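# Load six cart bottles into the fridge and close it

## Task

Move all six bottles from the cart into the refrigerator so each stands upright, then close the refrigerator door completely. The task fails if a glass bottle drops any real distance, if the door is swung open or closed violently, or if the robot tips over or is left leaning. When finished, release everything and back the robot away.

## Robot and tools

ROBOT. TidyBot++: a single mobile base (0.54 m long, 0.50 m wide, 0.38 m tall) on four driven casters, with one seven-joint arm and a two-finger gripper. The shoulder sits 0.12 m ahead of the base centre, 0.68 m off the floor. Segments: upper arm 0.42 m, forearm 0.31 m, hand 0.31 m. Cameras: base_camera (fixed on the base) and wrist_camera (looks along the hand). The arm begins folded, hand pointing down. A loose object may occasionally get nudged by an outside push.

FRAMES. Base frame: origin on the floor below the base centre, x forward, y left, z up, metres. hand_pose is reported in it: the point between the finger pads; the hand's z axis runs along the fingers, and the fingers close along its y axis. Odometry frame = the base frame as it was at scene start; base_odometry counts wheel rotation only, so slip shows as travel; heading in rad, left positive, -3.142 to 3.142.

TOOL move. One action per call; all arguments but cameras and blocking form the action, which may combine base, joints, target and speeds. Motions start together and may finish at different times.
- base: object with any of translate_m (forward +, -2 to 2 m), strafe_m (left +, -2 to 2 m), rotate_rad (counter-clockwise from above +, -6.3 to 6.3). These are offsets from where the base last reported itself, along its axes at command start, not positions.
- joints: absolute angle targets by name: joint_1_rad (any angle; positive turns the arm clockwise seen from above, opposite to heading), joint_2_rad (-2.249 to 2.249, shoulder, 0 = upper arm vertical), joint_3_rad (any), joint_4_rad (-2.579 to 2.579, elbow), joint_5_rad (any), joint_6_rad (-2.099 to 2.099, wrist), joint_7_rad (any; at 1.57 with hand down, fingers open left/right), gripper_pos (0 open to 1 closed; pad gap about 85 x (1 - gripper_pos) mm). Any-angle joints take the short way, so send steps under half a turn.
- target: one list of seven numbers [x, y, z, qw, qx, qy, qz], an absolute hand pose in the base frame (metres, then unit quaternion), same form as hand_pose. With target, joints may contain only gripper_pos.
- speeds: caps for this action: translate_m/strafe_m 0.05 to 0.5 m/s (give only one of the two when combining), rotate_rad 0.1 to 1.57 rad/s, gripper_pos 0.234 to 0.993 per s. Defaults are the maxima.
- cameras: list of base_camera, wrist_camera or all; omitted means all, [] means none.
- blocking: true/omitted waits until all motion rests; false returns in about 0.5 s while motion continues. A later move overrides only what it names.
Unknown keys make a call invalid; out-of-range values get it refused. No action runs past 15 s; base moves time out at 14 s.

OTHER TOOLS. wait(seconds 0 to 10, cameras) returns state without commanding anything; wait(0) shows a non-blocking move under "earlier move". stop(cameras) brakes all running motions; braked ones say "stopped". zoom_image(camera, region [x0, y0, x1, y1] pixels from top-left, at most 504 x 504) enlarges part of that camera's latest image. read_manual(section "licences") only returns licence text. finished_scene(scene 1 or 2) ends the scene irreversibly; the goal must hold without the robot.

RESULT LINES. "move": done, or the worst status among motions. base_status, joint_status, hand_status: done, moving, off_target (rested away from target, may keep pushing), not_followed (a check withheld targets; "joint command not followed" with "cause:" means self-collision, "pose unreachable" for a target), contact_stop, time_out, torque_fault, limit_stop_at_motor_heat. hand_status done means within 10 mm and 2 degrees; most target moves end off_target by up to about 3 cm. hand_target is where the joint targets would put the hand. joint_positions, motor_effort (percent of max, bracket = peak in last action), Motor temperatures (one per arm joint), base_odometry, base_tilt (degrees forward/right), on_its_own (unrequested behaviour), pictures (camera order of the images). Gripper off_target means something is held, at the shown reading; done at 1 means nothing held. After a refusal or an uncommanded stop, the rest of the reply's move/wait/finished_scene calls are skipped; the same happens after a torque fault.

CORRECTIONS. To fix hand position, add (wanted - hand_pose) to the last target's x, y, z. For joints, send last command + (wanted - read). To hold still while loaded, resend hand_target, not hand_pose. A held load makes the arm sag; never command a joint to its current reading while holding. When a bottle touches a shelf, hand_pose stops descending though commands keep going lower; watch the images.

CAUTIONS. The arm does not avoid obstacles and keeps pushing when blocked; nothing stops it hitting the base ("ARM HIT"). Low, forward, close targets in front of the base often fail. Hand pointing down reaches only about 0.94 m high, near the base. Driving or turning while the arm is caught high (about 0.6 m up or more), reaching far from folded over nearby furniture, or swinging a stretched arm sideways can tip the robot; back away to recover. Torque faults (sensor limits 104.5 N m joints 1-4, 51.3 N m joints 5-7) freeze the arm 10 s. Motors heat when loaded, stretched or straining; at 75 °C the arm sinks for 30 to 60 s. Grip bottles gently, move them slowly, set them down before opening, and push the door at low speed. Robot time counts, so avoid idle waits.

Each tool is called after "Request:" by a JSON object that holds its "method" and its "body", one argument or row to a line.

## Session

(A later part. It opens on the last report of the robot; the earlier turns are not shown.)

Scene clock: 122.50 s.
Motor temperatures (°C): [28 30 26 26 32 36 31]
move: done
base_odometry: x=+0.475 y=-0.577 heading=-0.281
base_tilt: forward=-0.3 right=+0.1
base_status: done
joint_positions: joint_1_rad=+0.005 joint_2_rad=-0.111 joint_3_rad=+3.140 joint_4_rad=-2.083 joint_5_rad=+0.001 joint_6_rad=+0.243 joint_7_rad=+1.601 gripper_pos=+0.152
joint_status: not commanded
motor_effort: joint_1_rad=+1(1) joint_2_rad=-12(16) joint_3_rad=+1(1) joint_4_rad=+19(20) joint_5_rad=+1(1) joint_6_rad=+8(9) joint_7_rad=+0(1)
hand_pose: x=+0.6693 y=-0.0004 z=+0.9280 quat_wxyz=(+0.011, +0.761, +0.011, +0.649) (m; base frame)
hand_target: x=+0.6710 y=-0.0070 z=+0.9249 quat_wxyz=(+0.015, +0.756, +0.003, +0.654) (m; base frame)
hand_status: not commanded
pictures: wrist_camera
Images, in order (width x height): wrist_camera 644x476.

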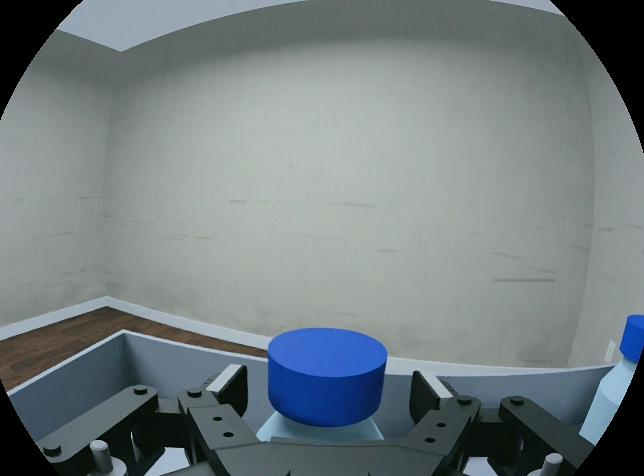

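Request:
{"method": "move", "body": {
  "joints": {"gripper_pos":0.49},
  "speeds": {"gripper_pos":0.234},
  "cameras": ["wrist_camera"]
}}

Request:
{"method": "move", "body": {
  "joints": {"joint_1_rad":0,"joint_2_rad":-0.22,"joint_3_rad":3.15,"joint_4_rad":-1.66,"joint_5_rad":-0.04,"joint_6_rad":-0.15,"joint_7_rad":1.62},
  "cameras": ["wrist_camera"]
}}

Request:
{"method": "move", "body": {
  "base": {"translate_m":-0.4},
  "cameras": ["wrist_camera"]
}}

Scene clock: 125.00 s.
Motor temperatures (°C): [28 30 26 26 32 36 31]
move: off_target
base_odometry: x=+0.475 y=-0.577 heading=-0.281
base_tilt: forward=-0.3 right=+0.1
base_status: not commanded
joint_positions: joint_1_rad=+0.003 joint_2_rad=-0.111 joint_3_rad=+3.140 joint_4_rad=-2.083 joint_5_rad=+0.001 joint_6_rad=+0.244 joint_7_rad=+1.601 gripper_pos=+0.446
joint_status: gripper_pos off_target (ended at +0.446, target +0.490)
motor_effort: joint_1_rad=+1(3) joint_2_rad=-12(14) joint_3_rad=+1(2) joint_4_rad=+19(20) joint_5_rad=+0(1) joint_6_rad=+7(9) joint_7_rad=+0(1)
hand_pose: x=+0.6694 y=+0.0008 z=+0.9285 quat_wxyz=(+0.010, +0.760, +0.012, +0.649) (m; base frame)
hand_target: x=+0.6710 y=-0.0070 z=+0.9249 quat_wxyz=(+0.015, +0.756, +0.003, +0.654) (m; base frame)
hand_status: not commanded
pictures: wrist_camera
Images, in order (width x height): wrist_camera 644x476.

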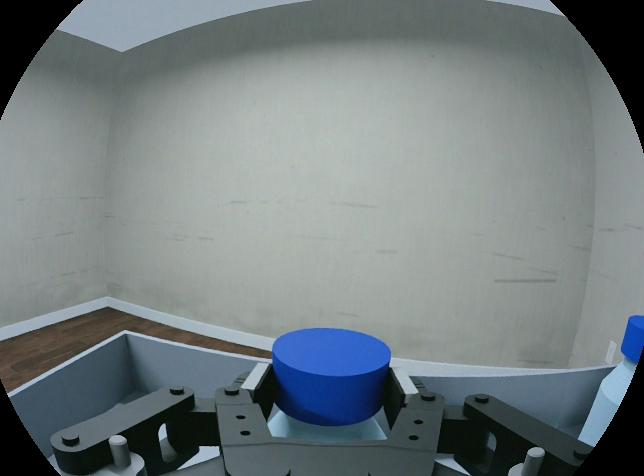

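Scene clock: 126.90 s.
Motor temperatures (°C): [28 30 26 26 32 36 31]
move: done
base_odometry: x=+0.475 y=-0.577 heading=-0.281
base_tilt: forward=-0.3 right=+0.1
base_status: not commanded
joint_positions: joint_1_rad=+0.003 joint_2_rad=-0.194 joint_3_rad=+3.140 joint_4_rad=-1.717 joint_5_rad=+0.001 joint_6_rad=-0.112 joint_7_rad=+1.601 gripper_pos=+0.446
joint_status: all done
motor_effort: joint_1_rad=+1(2) joint_2_rad=-16(23) joint_3_rad=+1(1) joint_4_rad=+26(28) joint_5_rad=+0(1) joint_6_rad=+13(15) joint_7_rad=+0(2)
hand_pose: x=+0.6625 y=+0.0008 z=+1.0898 quat_wxyz=(+0.011, +0.729, +0.011, +0.684) (m; base frame)
hand_target: x=+0.6502 y=-0.0020 z=+1.1275 quat_wxyz=(+0.003, +0.714, +0.002, +0.700) (m; base frame)
hand_status: not commanded
pictures: wrist_camera
Images, in order (width x height): wrist_camera 644x476.

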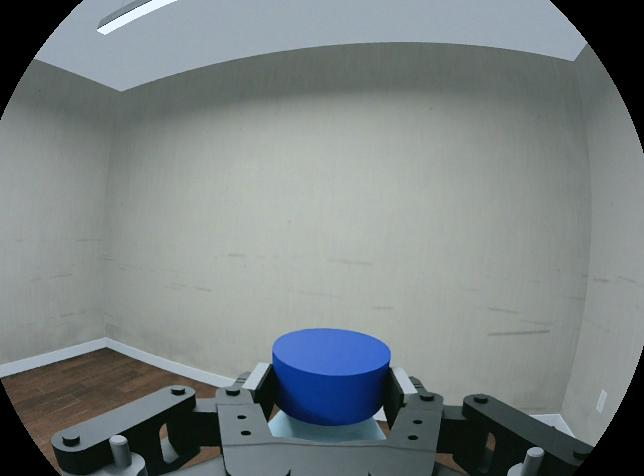

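Scene clock: 129.10 s.
Motor temperatures (°C): [28 30 26 26 32 36 31]
move: done
base_odometry: x=+0.091 y=-0.466 heading=-0.281
base_tilt: forward=-0.3 right=+0.1
base_status: done
joint_positions: joint_1_rad=+0.002 joint_2_rad=-0.205 joint_3_rad=+3.141 joint_4_rad=-1.717 joint_5_rad=+0.000 joint_6_rad=-0.117 joint_7_rad=+1.601 gripper_pos=+0.446
joint_status: not commanded
motor_effort: joint_1_rad=+1(4) joint_2_rad=-16(21) joint_3_rad=+0(5) joint_4_rad=+26(28) joint_5_rad=+0(1) joint_6_rad=+13(14) joint_7_rad=+0(1)
hand_pose: x=+0.6580 y=+0.0008 z=+1.0939 quat_wxyz=(+0.011, +0.727, +0.011, +0.686) (m; base frame)
hand_target: x=+0.6502 y=-0.0020 z=+1.1275 quat_wxyz=(+0.003, +0.714, +0.002, +0.700) (m; base frame)
hand_status: not commanded
pictures: wrist_camera
Images, in order (width x height): wrist_camera 644x476.

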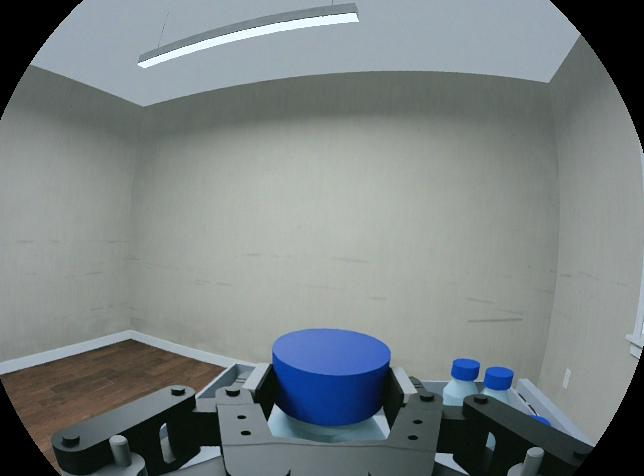

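Request:
{"method": "move", "body": {
  "base": {"translate_m":0.588,"strafe_m":1.191,"rotate_rad":1.311}
}}

Scene clock: 134.27 s.
Motor temperatures (°C): [28 30 26 27 32 36 31]
move: done
base_odometry: x=+0.986 y=+0.516 heading=+1.032
base_tilt: forward=-0.3 right=+0.1
base_status: done
joint_positions: joint_1_rad=+0.000 joint_2_rad=-0.197 joint_3_rad=+3.151 joint_4_rad=-1.717 joint_5_rad=+0.000 joint_6_rad=-0.119 joint_7_rad=+1.601 gripper_pos=+0.446
joint_status: not commanded
motor_effort: joint_1_rad=+1(3) joint_2_rad=-18(20) joint_3_rad=+0(5) joint_4_rad=+26(27) joint_5_rad=-1(2) joint_6_rad=+13(14) joint_7_rad=+0(1)
hand_pose: x=+0.6614 y=-0.0044 z=+1.0891 quat_wxyz=(+0.012, +0.731, +0.007, +0.682) (m; base frame)
hand_target: x=+0.6502 y=-0.0020 z=+1.1275 quat_wxyz=(+0.003, +0.714, +0.002, +0.700) (m; base frame)
hand_status: not commanded
pictures: base_camera, wrist_camera
Images, in order (width x height): base_camera 644x364, wrist_camera 644x476.

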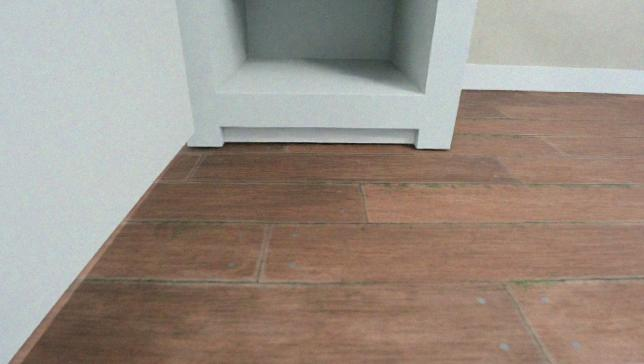

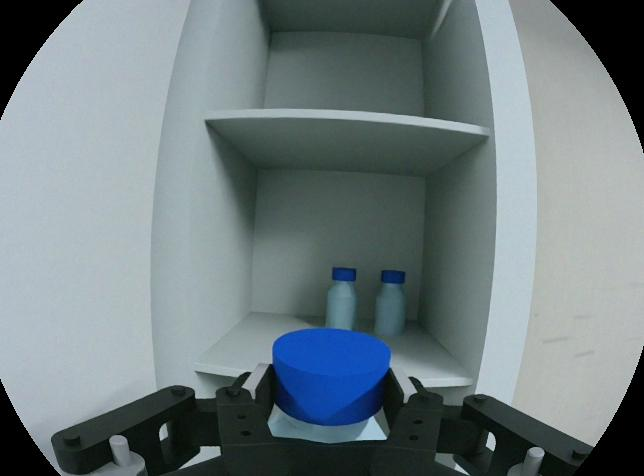

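Request:
{"method": "move", "body": {
  "base": {"strafe_m":-0.03,"rotate_rad":-0.02},
  "target": [0.655, 0.09, 1.145, -0.012, 0.742, -0.004, 0.669],
  "cameras": []
}}

Request:
{"method": "move", "body": {
  "base": {"translate_m":0.35},
  "speeds": {"translate_m":0.25}
}}

Scene clock: 136.90 s.
Motor temperatures (°C): [28 30 26 27 32 36 31]
move: off_target
base_odometry: x=+1.012 y=+0.501 heading=+1.012
base_tilt: forward=-0.3 right=+0.1
base_status: done
joint_positions: joint_1_rad=+0.230 joint_2_rad=-0.157 joint_3_rad=+2.701 joint_4_rad=-1.517 joint_5_rad=+0.423 joint_6_rad=-0.381 joint_7_rad=+1.068 gripper_pos=+0.446
joint_status: not commanded
motor_effort: joint_1_rad=+0(4) joint_2_rad=-15(18) joint_3_rad=+2(5) joint_4_rad=+26(27) joint_5_rad=+2(3) joint_6_rad=+11(14) joint_7_rad=+0(1)
hand_pose: x=+0.6584 y=+0.0963 z=+1.1136 quat_wxyz=(-0.019, +0.755, +0.009, +0.655) (m; base frame)
hand_target: x=+0.6550 y=+0.0900 z=+1.1450 quat_wxyz=(-0.012, +0.743, -0.004, +0.670) (m; base frame)
hand_status: off_target (0.032 m and 2.8 deg from the pose sent, 0.110 m and 3.7 deg at the start)
pictures: none
No camera images: "cameras" was empty.

Scene clock: 139.10 s.
Motor temperatures (°C): [28 30 26 27 32 36 31]
move: done
base_odometry: x=+1.198 y=+0.797 heading=+1.012
base_tilt: forward=-0.3 right=+0.1
base_status: done
joint_positions: joint_1_rad=+0.233 joint_2_rad=-0.140 joint_3_rad=+2.699 joint_4_rad=-1.514 joint_5_rad=+0.425 joint_6_rad=-0.385 joint_7_rad=+1.066 gripper_pos=+0.446
joint_status: not commanded
motor_effort: joint_1_rad=+1(2) joint_2_rad=-15(19) joint_3_rad=+1(3) joint_4_rad=+26(27) joint_5_rad=+3(3) joint_6_rad=+11(12) joint_7_rad=+0(1)
hand_pose: x=+0.6655 y=+0.0936 z=+1.1054 quat_wxyz=(-0.019, +0.761, +0.007, +0.648) (m; base frame)
hand_target: x=+0.6550 y=+0.0900 z=+1.1450 quat_wxyz=(-0.012, +0.743, -0.004, +0.670) (m; base frame)
hand_status: not commanded
pictures: base_camera, wrist_camera
Images, in order (width x height): base_camera 644x364, wrist_camera 644x476.

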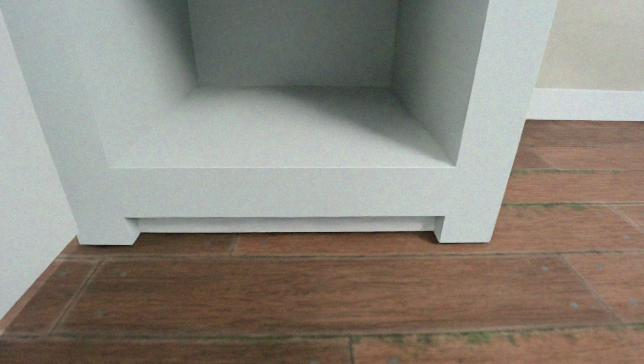

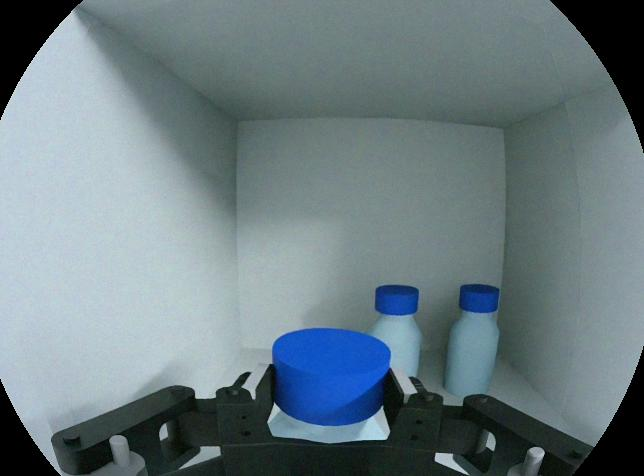

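Request:
{"method": "move", "body": {
  "base": {"translate_m":0.25,"strafe_m":0.022},
  "speeds": {"translate_m":0.15},
  "target": [0.655, 0.098, 1.15, -0.012, 0.742, -0.004, 0.669]
}}

Scene clock: 142.17 s.
Motor temperatures (°C): [28 30 26 27 32 36 31]
move: off_target
base_odometry: x=+1.312 y=+1.021 heading=+1.011
base_tilt: forward=-0.3 right=+0.1
base_status: done
joint_positions: joint_1_rad=+0.208 joint_2_rad=-0.130 joint_3_rad=+2.689 joint_4_rad=-1.488 joint_5_rad=+0.503 joint_6_rad=-0.424 joint_7_rad=+0.999 gripper_pos=+0.446
joint_status: not commanded
motor_effort: joint_1_rad=+1(2) joint_2_rad=-16(19) joint_3_rad=+1(3) joint_4_rad=+25(27) joint_5_rad=+2(4) joint_6_rad=+11(12) joint_7_rad=+0(1)
hand_pose: x=+0.6657 y=+0.0987 z=+1.1100 quat_wxyz=(-0.015, +0.762, +0.005, +0.647) (m; base frame)
hand_target: x=+0.6550 y=+0.0980 z=+1.1500 quat_wxyz=(-0.012, +0.743, -0.004, +0.670) (m; base frame)
hand_status: off_target (0.041 m and 3.6 deg from the pose sent, 0.046 m and 3.5 deg at the start)
pictures: base_camera, wrist_camera
Images, in order (width x height): base_camera 644x364, wrist_camera 644x476.

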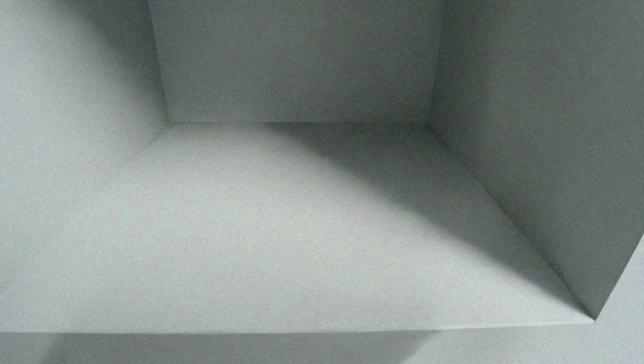

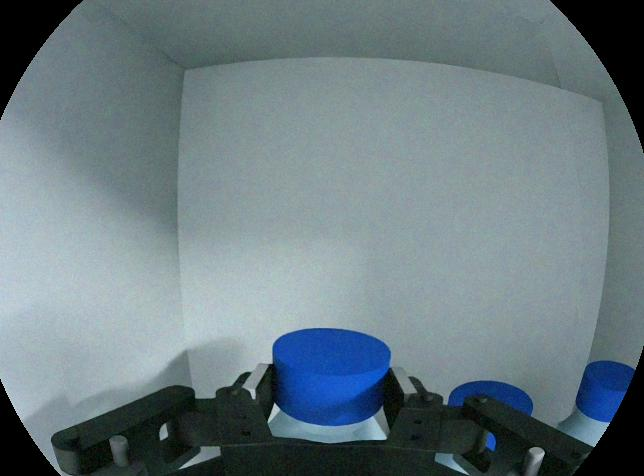

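Request:
{"method": "move", "body": {
  "target": [0.655, 0.1, 1.115, -0.012, 0.745, -0.004, 0.666],
  "cameras": []
}}

Request:
{"method": "move", "body": {
  "target": [0.655, 0.1, 1.10, -0.012, 0.742, -0.004, 0.67],
  "cameras": []
}}

Request:
{"method": "move", "body": {
  "target": [0.655, 0.1, 1.088, -0.012, 0.74, -0.004, 0.672],
  "cameras": ["wrist_camera"]
}}

Scene clock: 144.20 s.
Motor temperatures (°C): [28 30 26 27 32 36 31]
move: off_target
base_odometry: x=+1.312 y=+1.021 heading=+1.011
base_tilt: forward=-0.3 right=+0.1
base_status: not commanded
joint_positions: joint_1_rad=+0.406 joint_2_rad=-0.144 joint_3_rad=+2.548 joint_4_rad=-1.554 joint_5_rad=+0.503 joint_6_rad=-0.415 joint_7_rad=+0.999 gripper_pos=+0.446
joint_status: not commanded
motor_effort: joint_1_rad=+0(1) joint_2_rad=-14(16) joint_3_rad=+3(3) joint_4_rad=+26(26) joint_5_rad=+3(4) joint_6_rad=+11(12) joint_7_rad=+0(1)
hand_pose: x=+0.6665 y=+0.0752 z=+1.0744 quat_wxyz=(+0.018, +0.778, -0.006, +0.629) (m; base frame)
hand_target: x=+0.6550 y=+0.1000 z=+1.1150 quat_wxyz=(-0.012, +0.745, -0.004, +0.666) (m; base frame)
hand_status: off_target (0.049 m and 6.6 deg from the pose sent, 0.012 m and 3.1 deg at the start)
pictures: none
No camera images: "cameras" was empty.

Scene clock: 145.77 s.
Motor temperatures (°C): [28 30 26 27 32 36 31]
move: off_target
base_odometry: x=+1.312 y=+1.021 heading=+1.011
base_tilt: forward=-0.3 right=+0.1
base_status: not commanded
joint_positions: joint_1_rad=+0.643 joint_2_rad=-0.197 joint_3_rad=+2.402 joint_4_rad=-1.607 joint_5_rad=+0.287 joint_6_rad=-0.329 joint_7_rad=+1.101 gripper_pos=+0.446
joint_status: not commanded
motor_effort: joint_1_rad=+0(1) joint_2_rad=-10(14) joint_3_rad=+3(4) joint_4_rad=+25(26) joint_5_rad=+2(3) joint_6_rad=+10(12) joint_7_rad=+0(1)
hand_pose: x=+0.6613 y=+0.0745 z=+1.0677 quat_wxyz=(-0.004, +0.771, -0.030, +0.636) (m; base frame)
hand_target: x=+0.6550 y=+0.1000 z=+1.1000 quat_wxyz=(-0.012, +0.742, -0.004, +0.670) (m; base frame)
hand_status: off_target (0.042 m and 6.0 deg from the pose sent, 0.037 m and 7.1 deg at the start)
pictures: none
No camera images: "cameras" was empty.

Scene clock: 146.87 s.
Motor temperatures (°C): [28 30 26 27 32 36 31]
move: off_target
base_odometry: x=+1.312 y=+1.021 heading=+1.011
base_tilt: forward=-0.3 right=+0.1
base_status: not commanded
joint_positions: joint_1_rad=+0.715 joint_2_rad=-0.227 joint_3_rad=+2.367 joint_4_rad=-1.645 joint_5_rad=+0.182 joint_6_rad=-0.268 joint_7_rad=+1.189 gripper_pos=+0.446
joint_status: not commanded
motor_effort: joint_1_rad=+0(1) joint_2_rad=-7(10) joint_3_rad=+3(4) joint_4_rad=+24(25) joint_5_rad=+0(2) joint_6_rad=+11(11) joint_7_rad=+0(1)
hand_pose: x=+0.6587 y=+0.0759 z=+1.0667 quat_wxyz=(-0.002, +0.762, -0.025, +0.647) (m; base frame)
hand_target: x=+0.6550 y=+0.1000 z=+1.0880 quat_wxyz=(-0.012, +0.740, -0.004, +0.672) (m; base frame)
hand_status: off_target (0.032 m and 4.7 deg from the pose sent, 0.033 m and 6.2 deg at the start)
pictures: wrist_camera
Images, in order (width x height): wrist_camera 644x476.

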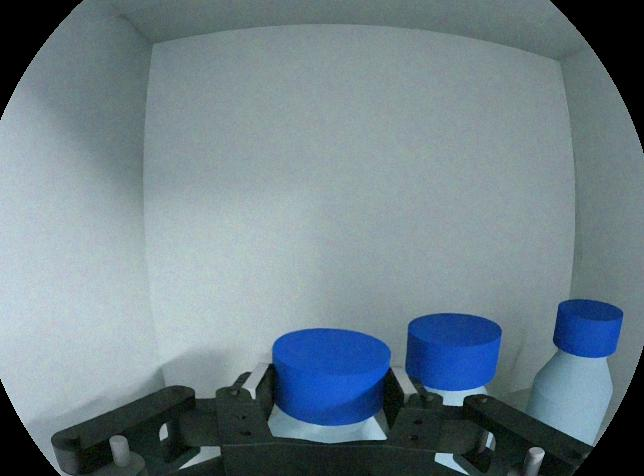

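Request:
{"method": "move", "body": {
  "target": [0.655, 0.1, 1.12, -0.012, 0.742, -0.004, 0.67],
  "cameras": []
}}

Request:
{"method": "move", "body": {
  "base": {"rotate_rad":0.05},
  "speeds": {"rotate_rad":0.2}
}}

Scene clock: 149.13 s.
Motor temperatures (°C): [28 30 26 27 32 36 31]
move: off_target
base_odometry: x=+1.312 y=+1.021 heading=+1.011
base_tilt: forward=-0.3 right=+0.1
base_status: not commanded
joint_positions: joint_1_rad=+0.553 joint_2_rad=-0.196 joint_3_rad=+2.421 joint_4_rad=-1.594 joint_5_rad=+0.316 joint_6_rad=-0.296 joint_7_rad=+1.108 gripper_pos=+0.446
joint_status: not commanded
motor_effort: joint_1_rad=+1(2) joint_2_rad=-11(11) joint_3_rad=+3(4) joint_4_rad=+26(27) joint_5_rad=+2(2) joint_6_rad=+12(12) joint_7_rad=-1(1)
hand_pose: x=+0.6559 y=+0.1144 z=+1.0872 quat_wxyz=(-0.020, +0.756, +0.012, +0.654) (m; base frame)
hand_target: x=+0.6550 y=+0.1000 z=+1.1200 quat_wxyz=(-0.012, +0.742, -0.004, +0.670) (m; base frame)
hand_status: off_target (0.036 m and 3.2 deg from the pose sent, 0.059 m and 4.4 deg at the start)
pictures: none
No camera images: "cameras" was empty.

Scene clock: 149.87 s.
Motor temperatures (°C): [28 30 26 27 32 36 31]
move: done
base_odometry: x=+1.312 y=+1.021 heading=+1.061
base_tilt: forward=-0.3 right=+0.1
base_status: done
joint_positions: joint_1_rad=+0.544 joint_2_rad=-0.192 joint_3_rad=+2.430 joint_4_rad=-1.594 joint_5_rad=+0.320 joint_6_rad=-0.296 joint_7_rad=+1.108 gripper_pos=+0.446
joint_status: not commanded
motor_effort: joint_1_rad=+1(3) joint_2_rad=-10(12) joint_3_rad=+3(5) joint_4_rad=+26(26) joint_5_rad=+1(2) joint_6_rad=+11(12) joint_7_rad=+0(1)
hand_pose: x=+0.6572 y=+0.1125 z=+1.0864 quat_wxyz=(-0.020, +0.756, +0.011, +0.654) (m; base frame)
hand_target: x=+0.6550 y=+0.1000 z=+1.1200 quat_wxyz=(-0.012, +0.742, -0.004, +0.670) (m; base frame)
hand_status: not commanded
pictures: base_camera, wrist_camera
Images, in order (width x height): base_camera 644x364, wrist_camera 644x476.

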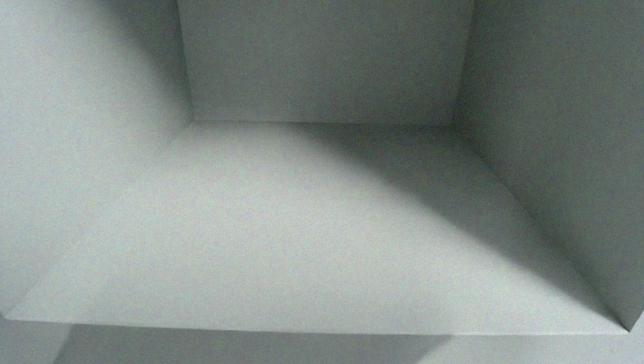

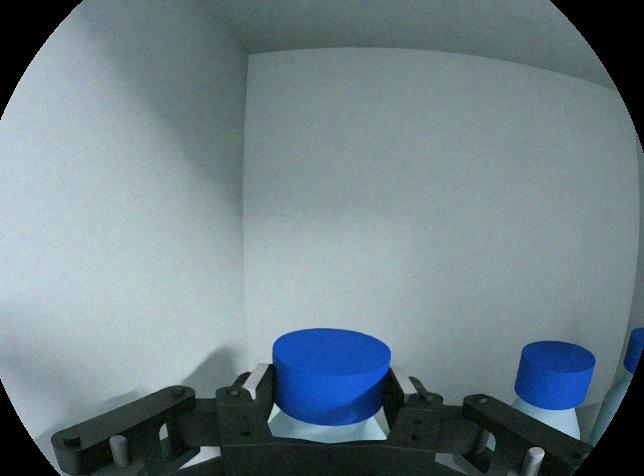

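Request:
{"method": "move", "body": {
  "target": [0.655, 0.1, 1.10, -0.012, 0.742, -0.004, 0.67],
  "cameras": []
}}

Request:
{"method": "move", "body": {
  "target": [0.655, 0.1, 1.085, -0.012, 0.742, -0.004, 0.67],
  "cameras": []
}}

Request:
{"method": "move", "body": {
  "target": [0.655, 0.1, 1.075, -0.012, 0.745, -0.004, 0.666],
  "cameras": ["wrist_camera"]
}}

Scene clock: 151.47 s.
Motor temperatures (°C): [28 30 26 27 32 36 31]
move: off_target
base_odometry: x=+1.312 y=+1.021 heading=+1.061
base_tilt: forward=-0.3 right=+0.1
base_status: not commanded
joint_positions: joint_1_rad=+0.648 joint_2_rad=-0.197 joint_3_rad=+2.399 joint_4_rad=-1.618 joint_5_rad=+0.273 joint_6_rad=-0.296 joint_7_rad=+1.120 gripper_pos=+0.446
joint_status: not commanded
motor_effort: joint_1_rad=+1(2) joint_2_rad=-9(11) joint_3_rad=+3(5) joint_4_rad=+26(27) joint_5_rad=+1(2) joint_6_rad=+11(13) joint_7_rad=+0(1)
hand_pose: x=+0.6629 y=+0.0779 z=+1.0695 quat_wxyz=(-0.006, +0.766, -0.023, +0.643) (m; base frame)
hand_target: x=+0.6550 y=+0.1000 z=+1.1000 quat_wxyz=(-0.012, +0.742, -0.004, +0.670) (m; base frame)
hand_status: off_target (0.038 m and 4.7 deg from the pose sent, 0.019 m and 3.2 deg at the start)
pictures: none
No camera images: "cameras" was empty.

Scene clock: 152.27 s.
Motor temperatures (°C): [28 30 26 27 32 36 31]
move: off_target
base_odometry: x=+1.312 y=+1.021 heading=+1.061
base_tilt: forward=-0.3 right=+0.1
base_status: not commanded
joint_positions: joint_1_rad=+0.712 joint_2_rad=-0.226 joint_3_rad=+2.365 joint_4_rad=-1.648 joint_5_rad=+0.181 joint_6_rad=-0.258 joint_7_rad=+1.188 gripper_pos=+0.446
joint_status: not commanded
motor_effort: joint_1_rad=+0(1) joint_2_rad=-7(10) joint_3_rad=+4(4) joint_4_rad=+24(26) joint_5_rad=+0(2) joint_6_rad=+10(12) joint_7_rad=-1(1)
hand_pose: x=+0.6592 y=+0.0794 z=+1.0667 quat_wxyz=(-0.006, +0.761, -0.023, +0.649) (m; base frame)
hand_target: x=+0.6550 y=+0.1000 z=+1.0850 quat_wxyz=(-0.012, +0.742, -0.004, +0.670) (m; base frame)
hand_status: off_target (0.028 m and 4.0 deg from the pose sent, 0.028 m and 4.7 deg at the start)
pictures: none
No camera images: "cameras" was empty.

Scene clock: 152.87 s.
Motor temperatures (°C): [28 30 26 27 32 36 31]
move: off_target
base_odometry: x=+1.312 y=+1.021 heading=+1.061
base_tilt: forward=-0.3 right=+0.1
base_status: not commanded
joint_positions: joint_1_rad=+0.724 joint_2_rad=-0.234 joint_3_rad=+2.359 joint_4_rad=-1.661 joint_5_rad=+0.167 joint_6_rad=-0.239 joint_7_rad=+1.202 gripper_pos=+0.446
joint_status: not commanded
motor_effort: joint_1_rad=+0(1) joint_2_rad=-7(8) joint_3_rad=+3(4) joint_4_rad=+22(24) joint_5_rad=+0(1) joint_6_rad=+9(10) joint_7_rad=+0(1)
hand_pose: x=+0.6583 y=+0.0802 z=+1.0662 quat_wxyz=(-0.004, +0.758, -0.021, +0.652) (m; base frame)
hand_target: x=+0.6550 y=+0.1000 z=+1.0750 quat_wxyz=(-0.012, +0.745, -0.004, +0.666) (m; base frame)
hand_status: off_target (0.022 m and 3.0 deg from the pose sent, 0.023 m and 3.5 deg at the start)
pictures: wrist_camera
Images, in order (width x height): wrist_camera 644x476.

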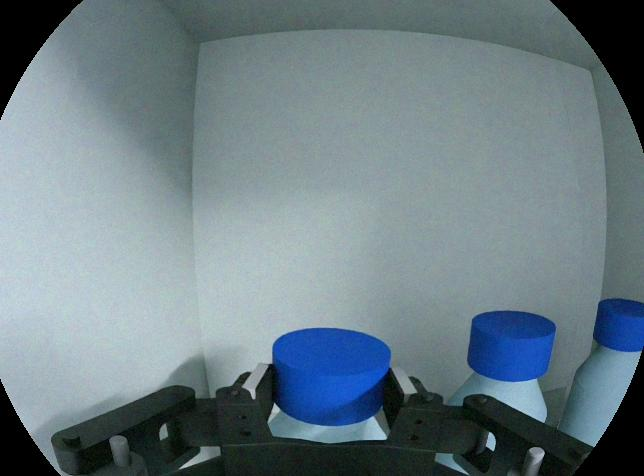

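Request:
{"method": "move", "body": {
  "joints": {"gripper_pos": 0.2},
  "speeds": {"gripper_pos": 0.234},
  "cameras": ["wrist_camera"]
}}

Scene clock: 157.10 s.
Motor temperatures (°C): [28 30 26 27 32 36 31]
move: done
base_odometry: x=+1.312 y=+1.021 heading=+1.061
base_tilt: forward=-0.3 right=+0.1
base_status: not commanded
joint_positions: joint_1_rad=+0.724 joint_2_rad=-0.241 joint_3_rad=+2.352 joint_4_rad=-1.661 joint_5_rad=+0.161 joint_6_rad=-0.233 joint_7_rad=+1.202 gripper_pos=+0.200
joint_status: all done
motor_effort: joint_1_rad=+1(2) joint_2_rad=-5(7) joint_3_rad=+4(5) joint_4_rad=+20(22) joint_5_rad=+1(1) joint_6_rad=+8(10) joint_7_rad=+0(1)
hand_pose: x=+0.6562 y=+0.0871 z=+1.0696 quat_wxyz=(-0.007, +0.755, -0.017, +0.656) (m; base frame)
hand_target: x=+0.6550 y=+0.1000 z=+1.0750 quat_wxyz=(-0.012, +0.745, -0.004, +0.666) (m; base frame)
hand_status: not commanded
pictures: wrist_camera
Images, in order (width x height): wrist_camera 644x476.

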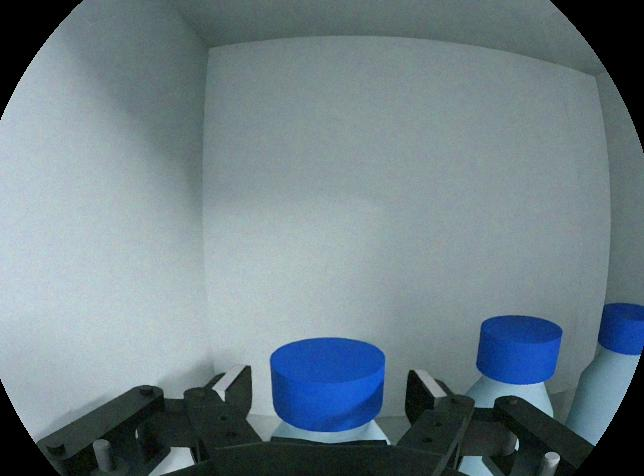

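Request:
{"method": "move", "body": {
  "base": {"translate_m": -0.65},
  "speeds": {"translate_m": 0.35}
}}

Request:
{"method": "move", "body": {
  "joints": {"joint_1_rad":0,"joint_2_rad":-0.1,"joint_3_rad":3.15,"joint_4_rad":-2.10,"joint_5_rad":-0.04,"joint_6_rad":0.285,"joint_7_rad":1.6,"gripper_pos":0.15},
  "base": {"translate_m": -1.0, "rotate_rad": -1.34}
}}

Scene clock: 160.40 s.
Motor temperatures (°C): [28 30 26 27 32 36 31]
move: done
base_odometry: x=+0.995 y=+0.454 heading=+1.062
base_tilt: forward=-0.3 right=+0.1
base_status: done
joint_positions: joint_1_rad=+0.726 joint_2_rad=-0.251 joint_3_rad=+2.352 joint_4_rad=-1.661 joint_5_rad=+0.161 joint_6_rad=-0.232 joint_7_rad=+1.202 gripper_pos=+0.200
joint_status: not commanded
motor_effort: joint_1_rad=+1(2) joint_2_rad=-5(8) joint_3_rad=+3(4) joint_4_rad=+21(22) joint_5_rad=+1(2) joint_6_rad=+7(9) joint_7_rad=+0(1)
hand_pose: x=+0.6536 y=+0.0889 z=+1.0729 quat_wxyz=(-0.004, +0.752, -0.016, +0.659) (m; base frame)
hand_target: x=+0.6550 y=+0.1000 z=+1.0750 quat_wxyz=(-0.012, +0.745, -0.004, +0.666) (m; base frame)
hand_status: not commanded
pictures: base_camera, wrist_camera
Images, in order (width x height): base_camera 644x364, wrist_camera 644x476.

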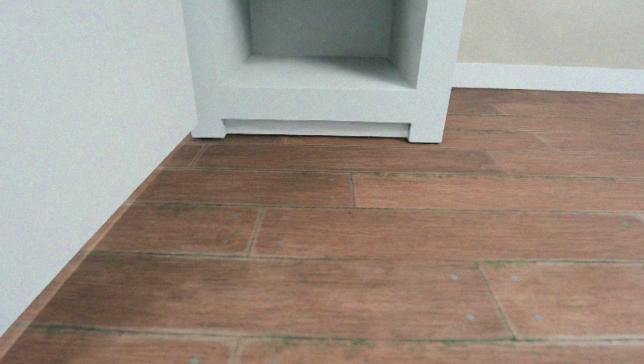

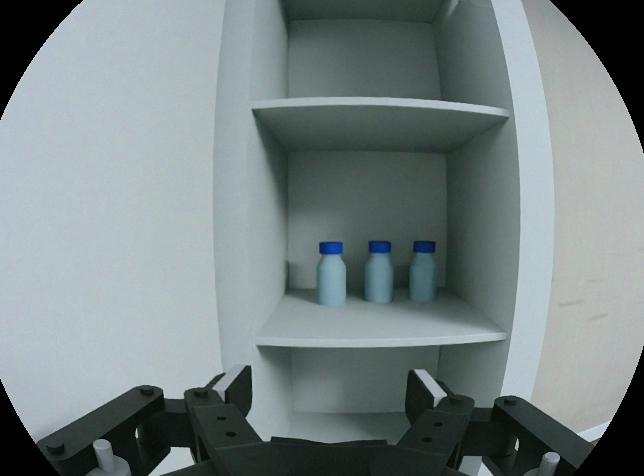

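Scene clock: 163.93 s.
Motor temperatures (°C): [28 30 26 27 32 36 31]
move: done
base_odometry: x=+0.508 y=-0.420 heading=-0.279
base_tilt: forward=-0.3 right=+0.1
base_status: done
joint_positions: joint_1_rad=+0.007 joint_2_rad=-0.121 joint_3_rad=+3.145 joint_4_rad=-2.081 joint_5_rad=+0.001 joint_6_rad=+0.240 joint_7_rad=+1.551 gripper_pos=+0.152
joint_status: all done
motor_effort: joint_1_rad=+1(2) joint_2_rad=-14(16) joint_3_rad=+1(7) joint_4_rad=+20(22) joint_5_rad=-1(2) joint_6_rad=+8(9) joint_7_rad=+0(2)
hand_pose: x=+0.6669 y=-0.0043 z=+0.9343 quat_wxyz=(-0.003, +0.758, -0.011, +0.653) (m; base frame)
hand_target: x=+0.6710 y=-0.0070 z=+0.9249 quat_wxyz=(+0.004, +0.756, -0.011, +0.654) (m; base frame)
hand_status: not commanded
pictures: base_camera, wrist_camera
Images, in order (width x height): base_camera 644x364, wrist_camera 644x476.

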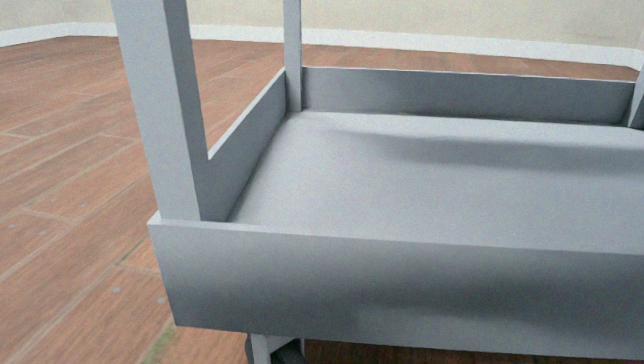

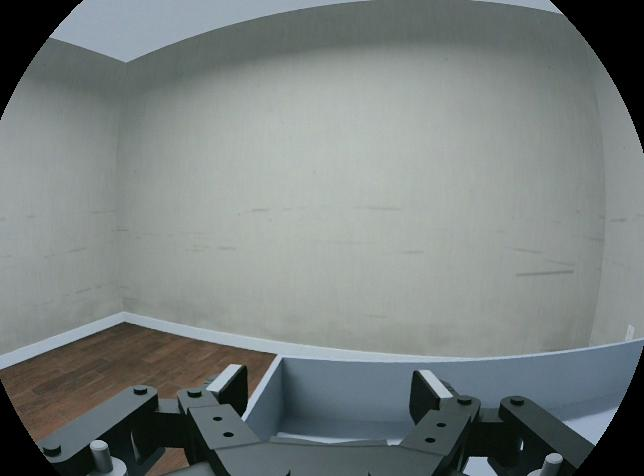

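Request:
{"method": "move", "body": {
  "base": {"translate_m": -0.3, "strafe_m": -0.43},
  "joints": {"joint_1_rad":0,"joint_2_rad":-0.1,"joint_3_rad":3.15,"joint_4_rad":-2.10,"joint_5_rad":-0.04,"joint_6_rad":0.285,"joint_7_rad":1.635,"gripper_pos":0.15}
}}

Scene clock: 166.73 s.
Motor temperatures (°C): [28 30 26 27 32 36 31]
move: done
base_odometry: x=+0.101 y=-0.751 heading=-0.278
base_tilt: forward=-0.3 right=+0.1
base_status: done
joint_positions: joint_1_rad=+0.006 joint_2_rad=-0.116 joint_3_rad=+3.147 joint_4_rad=-2.082 joint_5_rad=+0.000 joint_6_rad=+0.242 joint_7_rad=+1.594 gripper_pos=+0.152
joint_status: all done
motor_effort: joint_1_rad=+1(2) joint_2_rad=-13(15) joint_3_rad=+1(2) joint_4_rad=+20(20) joint_5_rad=+0(1) joint_6_rad=+8(9) joint_7_rad=+0(1)
hand_pose: x=+0.6681 y=-0.0048 z=+0.9310 quat_wxyz=(+0.011, +0.759, +0.005, +0.651) (m; base frame)
hand_target: x=+0.6709 y=-0.0070 z=+0.9249 quat_wxyz=(+0.015, +0.756, +0.003, +0.654) (m; base frame)
hand_status: not commanded
pictures: base_camera, wrist_camera
Images, in order (width x height): base_camera 644x364, wrist_camera 644x476.

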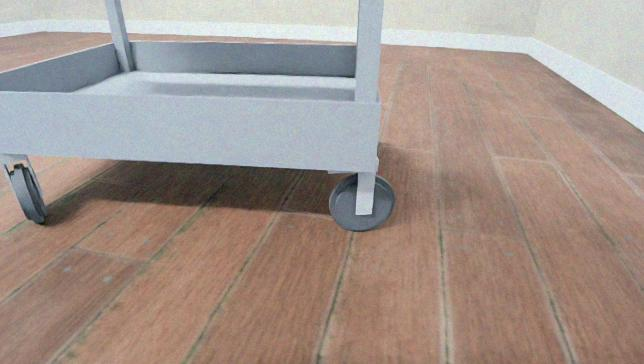

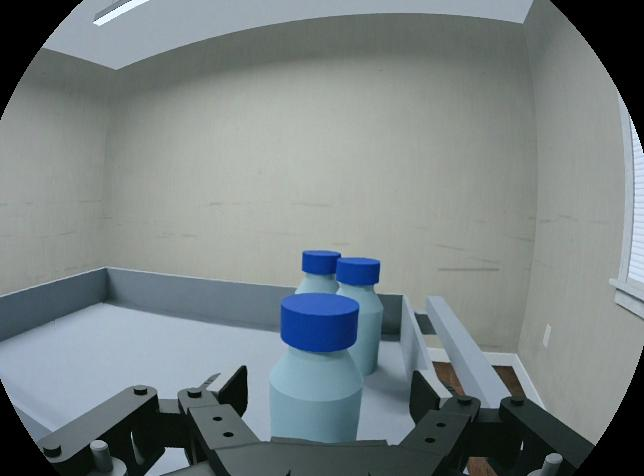

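Request:
{"method": "move", "body": {
  "base": {"translate_m": 0.085, "strafe_m": 0.009},
  "speeds": {"translate_m": 0.2},
  "cameras": ["wrist_camera"]
}}

Scene clock: 169.23 s.
Motor temperatures (°C): [28 30 26 27 32 36 31]
move: done
base_odometry: x=+0.185 y=-0.766 heading=-0.278
base_tilt: forward=-0.3 right=+0.1
base_status: done
joint_positions: joint_1_rad=+0.006 joint_2_rad=-0.107 joint_3_rad=+3.147 joint_4_rad=-2.084 joint_5_rad=+0.000 joint_6_rad=+0.244 joint_7_rad=+1.594 gripper_pos=+0.152
joint_status: not commanded
motor_effort: joint_1_rad=+1(1) joint_2_rad=-14(16) joint_3_rad=+0(1) joint_4_rad=+19(20) joint_5_rad=+0(1) joint_6_rad=+7(9) joint_7_rad=+0(1)
hand_pose: x=+0.6701 y=-0.0048 z=+0.9258 quat_wxyz=(+0.011, +0.762, +0.005, +0.647) (m; base frame)
hand_target: x=+0.6709 y=-0.0070 z=+0.9249 quat_wxyz=(+0.015, +0.756, +0.003, +0.654) (m; base frame)
hand_status: not commanded
pictures: wrist_camera
Images, in order (width x height): wrist_camera 644x476.

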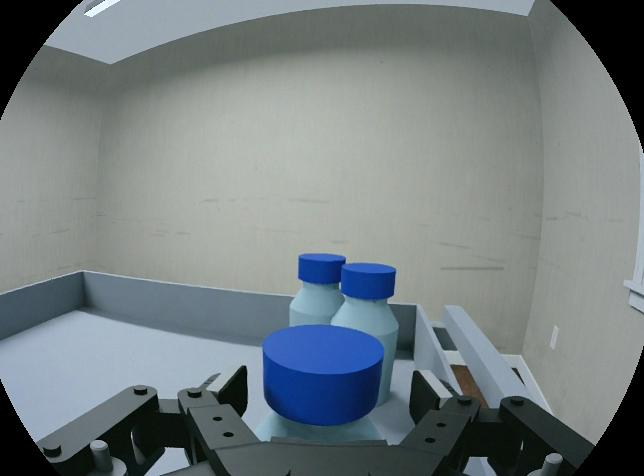

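Request:
{"method": "move", "body": {
  "joints": {"gripper_pos": 0.49},
  "speeds": {"gripper_pos": 0.234},
  "cameras": ["wrist_camera"]
}}

Request:
{"method": "move", "body": {
  "joints": {"joint_1_rad":0,"joint_2_rad":-0.22,"joint_3_rad":3.15,"joint_4_rad":-1.66,"joint_5_rad":-0.04,"joint_6_rad":-0.15,"joint_7_rad":1.635},
  "cameras": ["wrist_camera"]
}}

Request:
{"method": "move", "body": {
  "base": {"translate_m": -0.4}
}}

Scene clock: 171.50 s.
Motor temperatures (°C): [28 30 26 27 32 36 31]
move: off_target
base_odometry: x=+0.185 y=-0.766 heading=-0.278
base_tilt: forward=-0.3 right=+0.1
base_status: not commanded
joint_positions: joint_1_rad=+0.004 joint_2_rad=-0.107 joint_3_rad=+3.147 joint_4_rad=-2.084 joint_5_rad=+0.000 joint_6_rad=+0.247 joint_7_rad=+1.594 gripper_pos=+0.442
joint_status: gripper_pos off_target (ended at +0.442, target +0.490)
motor_effort: joint_1_rad=+1(3) joint_2_rad=-12(14) joint_3_rad=+2(3) joint_4_rad=+19(20) joint_5_rad=+0(1) joint_6_rad=+7(9) joint_7_rad=+0(1)
hand_pose: x=+0.6703 y=-0.0036 z=+0.9267 quat_wxyz=(+0.010, +0.761, +0.005, +0.649) (m; base frame)
hand_target: x=+0.6709 y=-0.0070 z=+0.9249 quat_wxyz=(+0.015, +0.756, +0.003, +0.654) (m; base frame)
hand_status: not commanded
pictures: wrist_camera
Images, in order (width x height): wrist_camera 644x476.

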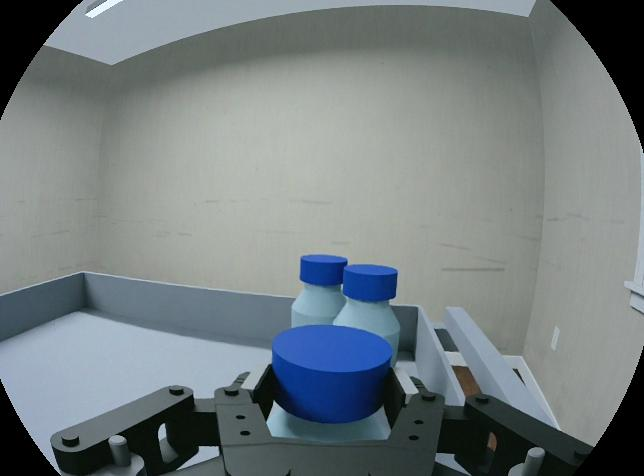

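Scene clock: 173.40 s.
Motor temperatures (°C): [28 30 26 27 32 36 31]
move: done
base_odometry: x=+0.185 y=-0.766 heading=-0.278
base_tilt: forward=-0.3 right=+0.1
base_status: not commanded
joint_positions: joint_1_rad=+0.004 joint_2_rad=-0.200 joint_3_rad=+3.147 joint_4_rad=-1.710 joint_5_rad=+0.000 joint_6_rad=-0.106 joint_7_rad=+1.594 gripper_pos=+0.442
joint_status: all done
motor_effort: joint_1_rad=+1(2) joint_2_rad=-16(21) joint_3_rad=+0(2) joint_4_rad=+25(26) joint_5_rad=+1(2) joint_6_rad=+12(14) joint_7_rad=+0(1)
hand_pose: x=+0.6603 y=-0.0038 z=+1.0989 quat_wxyz=(+0.011, +0.723, +0.005, +0.691) (m; base frame)
hand_target: x=+0.6502 y=-0.0019 z=+1.1275 quat_wxyz=(+0.009, +0.714, +0.007, +0.700) (m; base frame)
hand_status: not commanded
pictures: wrist_camera
Images, in order (width x height): wrist_camera 644x476.

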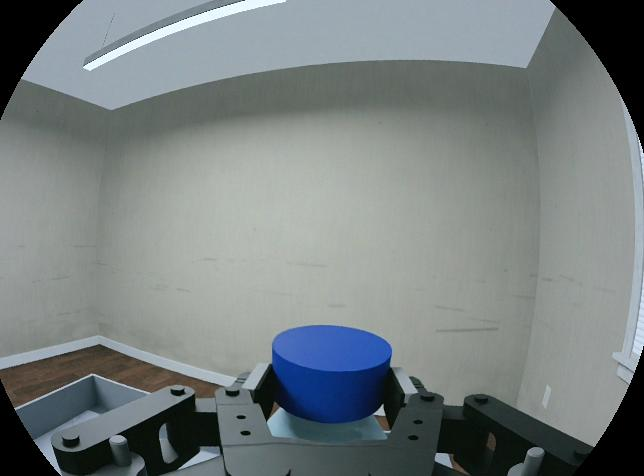

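Scene clock: 175.57 s.
Motor temperatures (°C): [28 30 25 27 32 36 31]
move: done
base_odometry: x=-0.199 y=-0.656 heading=-0.279
base_tilt: forward=-0.3 right=+0.1
base_status: done
joint_positions: joint_1_rad=+0.003 joint_2_rad=-0.210 joint_3_rad=+3.147 joint_4_rad=-1.710 joint_5_rad=+0.000 joint_6_rad=-0.111 joint_7_rad=+1.594 gripper_pos=+0.442
joint_status: not commanded
motor_effort: joint_1_rad=+0(2) joint_2_rad=-15(20) joint_3_rad=+1(2) joint_4_rad=+25(26) joint_5_rad=+0(1) joint_6_rad=+12(13) joint_7_rad=+1(1)
hand_pose: x=+0.6558 y=-0.0037 z=+1.1031 quat_wxyz=(+0.011, +0.721, +0.005, +0.693) (m; base frame)
hand_target: x=+0.6502 y=-0.0019 z=+1.1275 quat_wxyz=(+0.009, +0.714, +0.007, +0.700) (m; base frame)
hand_status: not commanded
pictures: base_camera, wrist_camera
Images, in order (width x height): base_camera 644x364, wrist_camera 644x476.

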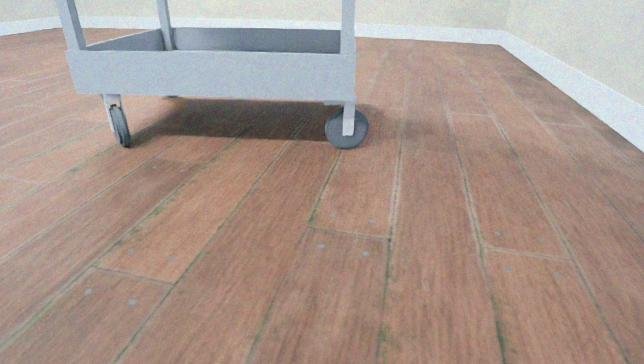

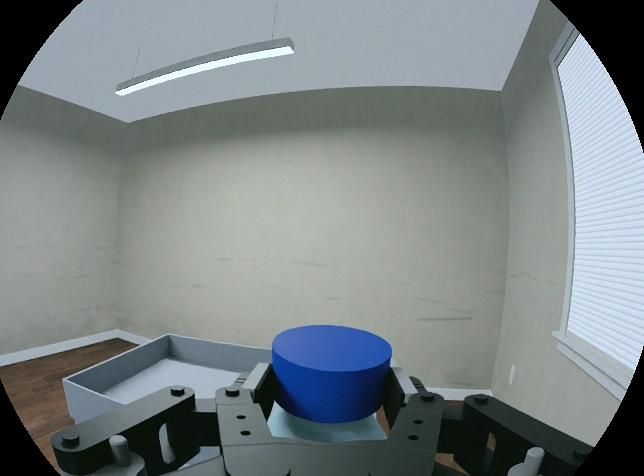

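Request:
{"method": "move", "body": {
  "base": {"translate_m": 0.994, "strafe_m": 1.393, "rotate_rad": 1.309}
}}

Request:
{"method": "move", "body": {
  "target": [0.655, 0.0, 1.142, -0.012, 0.742, -0.004, 0.669]
}}

Scene clock: 181.40 s.
Motor temperatures (°C): [28 30 25 27 32 36 31]
move: done
base_odometry: x=+1.140 y=+0.410 heading=+1.031
base_tilt: forward=-0.3 right=+0.1
base_status: done
joint_positions: joint_1_rad=+0.001 joint_2_rad=-0.204 joint_3_rad=+3.152 joint_4_rad=-1.710 joint_5_rad=+0.000 joint_6_rad=-0.112 joint_7_rad=+1.594 gripper_pos=+0.442
joint_status: not commanded
motor_effort: joint_1_rad=+1(4) joint_2_rad=-16(18) joint_3_rad=+0(5) joint_4_rad=+25(26) joint_5_rad=-1(2) joint_6_rad=+12(13) joint_7_rad=+0(1)
hand_pose: x=+0.6584 y=-0.0056 z=+1.0997 quat_wxyz=(+0.011, +0.724, +0.004, +0.690) (m; base frame)
hand_target: x=+0.6502 y=-0.0019 z=+1.1275 quat_wxyz=(+0.009, +0.714, +0.007, +0.700) (m; base frame)
hand_status: not commanded
pictures: base_camera, wrist_camera
Images, in order (width x height): base_camera 644x364, wrist_camera 644x476.

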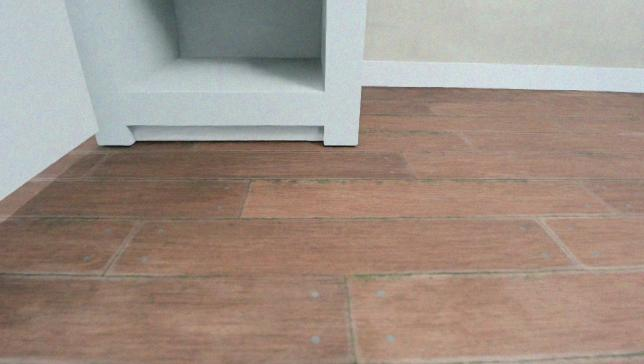

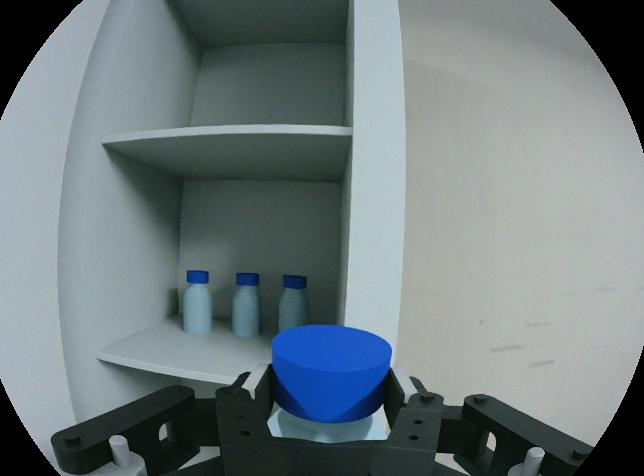

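Scene clock: 182.80 s.
Motor temperatures (°C): [28 30 25 27 32 36 31]
move: off_target
base_odometry: x=+1.140 y=+0.410 heading=+1.031
base_tilt: forward=-0.3 right=+0.1
base_status: not commanded
joint_positions: joint_1_rad=-0.028 joint_2_rad=-0.191 joint_3_rad=+3.167 joint_4_rad=-1.559 joint_5_rad=-0.001 joint_6_rad=-0.312 joint_7_rad=+1.594 gripper_pos=+0.442
joint_status: not commanded
motor_effort: joint_1_rad=+0(1) joint_2_rad=-14(16) joint_3_rad=+0(1) joint_4_rad=+25(26) joint_5_rad=+0(1) joint_6_rad=+12(13) joint_7_rad=+0(1)
hand_pose: x=+0.6567 y=+0.0009 z=+1.1243 quat_wxyz=(+0.005, +0.745, +0.008, +0.667) (m; base frame)
hand_target: x=+0.6550 y=+0.0000 z=+1.1420 quat_wxyz=(-0.012, +0.743, -0.004, +0.670) (m; base frame)
hand_status: off_target (0.018 m and 2.4 deg from the pose sent, 0.043 m and 4.2 deg at the start)
pictures: base_camera, wrist_camera
Images, in order (width x height): base_camera 644x364, wrist_camera 644x476.

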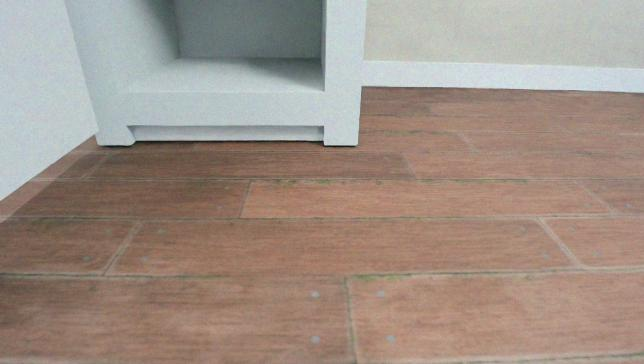

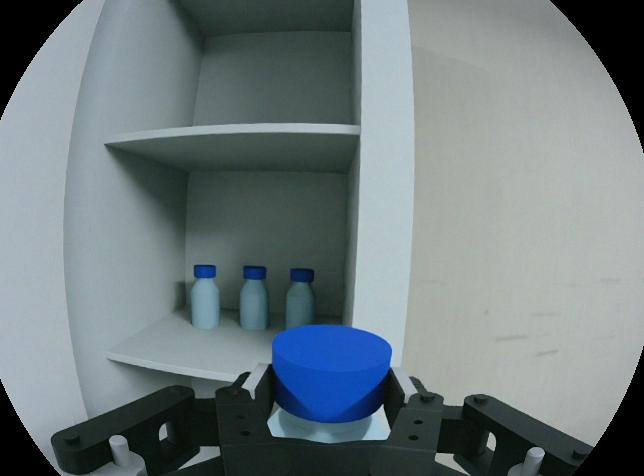

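Request:
{"method": "move", "body": {
  "base": {"translate_m": 0.3, "strafe_m": 0.08},
  "speeds": {"translate_m": 0.3}
}}

Scene clock: 185.23 s.
Motor temperatures (°C): [28 30 25 27 32 36 31]
move: done
base_odometry: x=+1.226 y=+0.709 heading=+1.031
base_tilt: forward=-0.3 right=+0.1
base_status: done
joint_positions: joint_1_rad=-0.030 joint_2_rad=-0.177 joint_3_rad=+3.170 joint_4_rad=-1.559 joint_5_rad=-0.001 joint_6_rad=-0.316 joint_7_rad=+1.594 gripper_pos=+0.442
joint_status: not commanded
motor_effort: joint_1_rad=+1(1) joint_2_rad=-16(19) joint_3_rad=+0(1) joint_4_rad=+25(26) joint_5_rad=+0(1) joint_6_rad=+11(13) joint_7_rad=+0(1)
hand_pose: x=+0.6629 y=+0.0003 z=+1.1155 quat_wxyz=(+0.005, +0.751, +0.007, +0.661) (m; base frame)
hand_target: x=+0.6550 y=+0.0000 z=+1.1420 quat_wxyz=(-0.012, +0.743, -0.004, +0.670) (m; base frame)
hand_status: not commanded
pictures: base_camera, wrist_camera
Images, in order (width x height): base_camera 644x364, wrist_camera 644x476.

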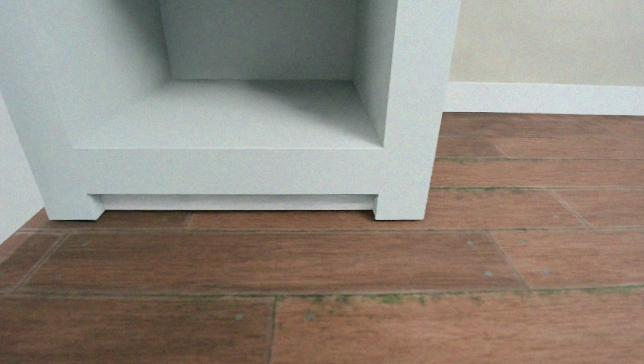

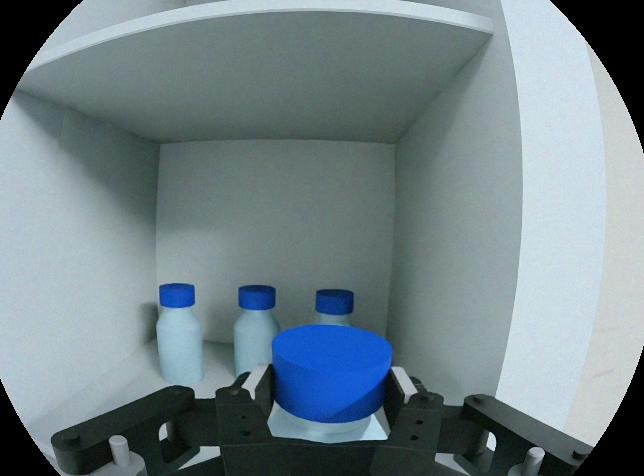

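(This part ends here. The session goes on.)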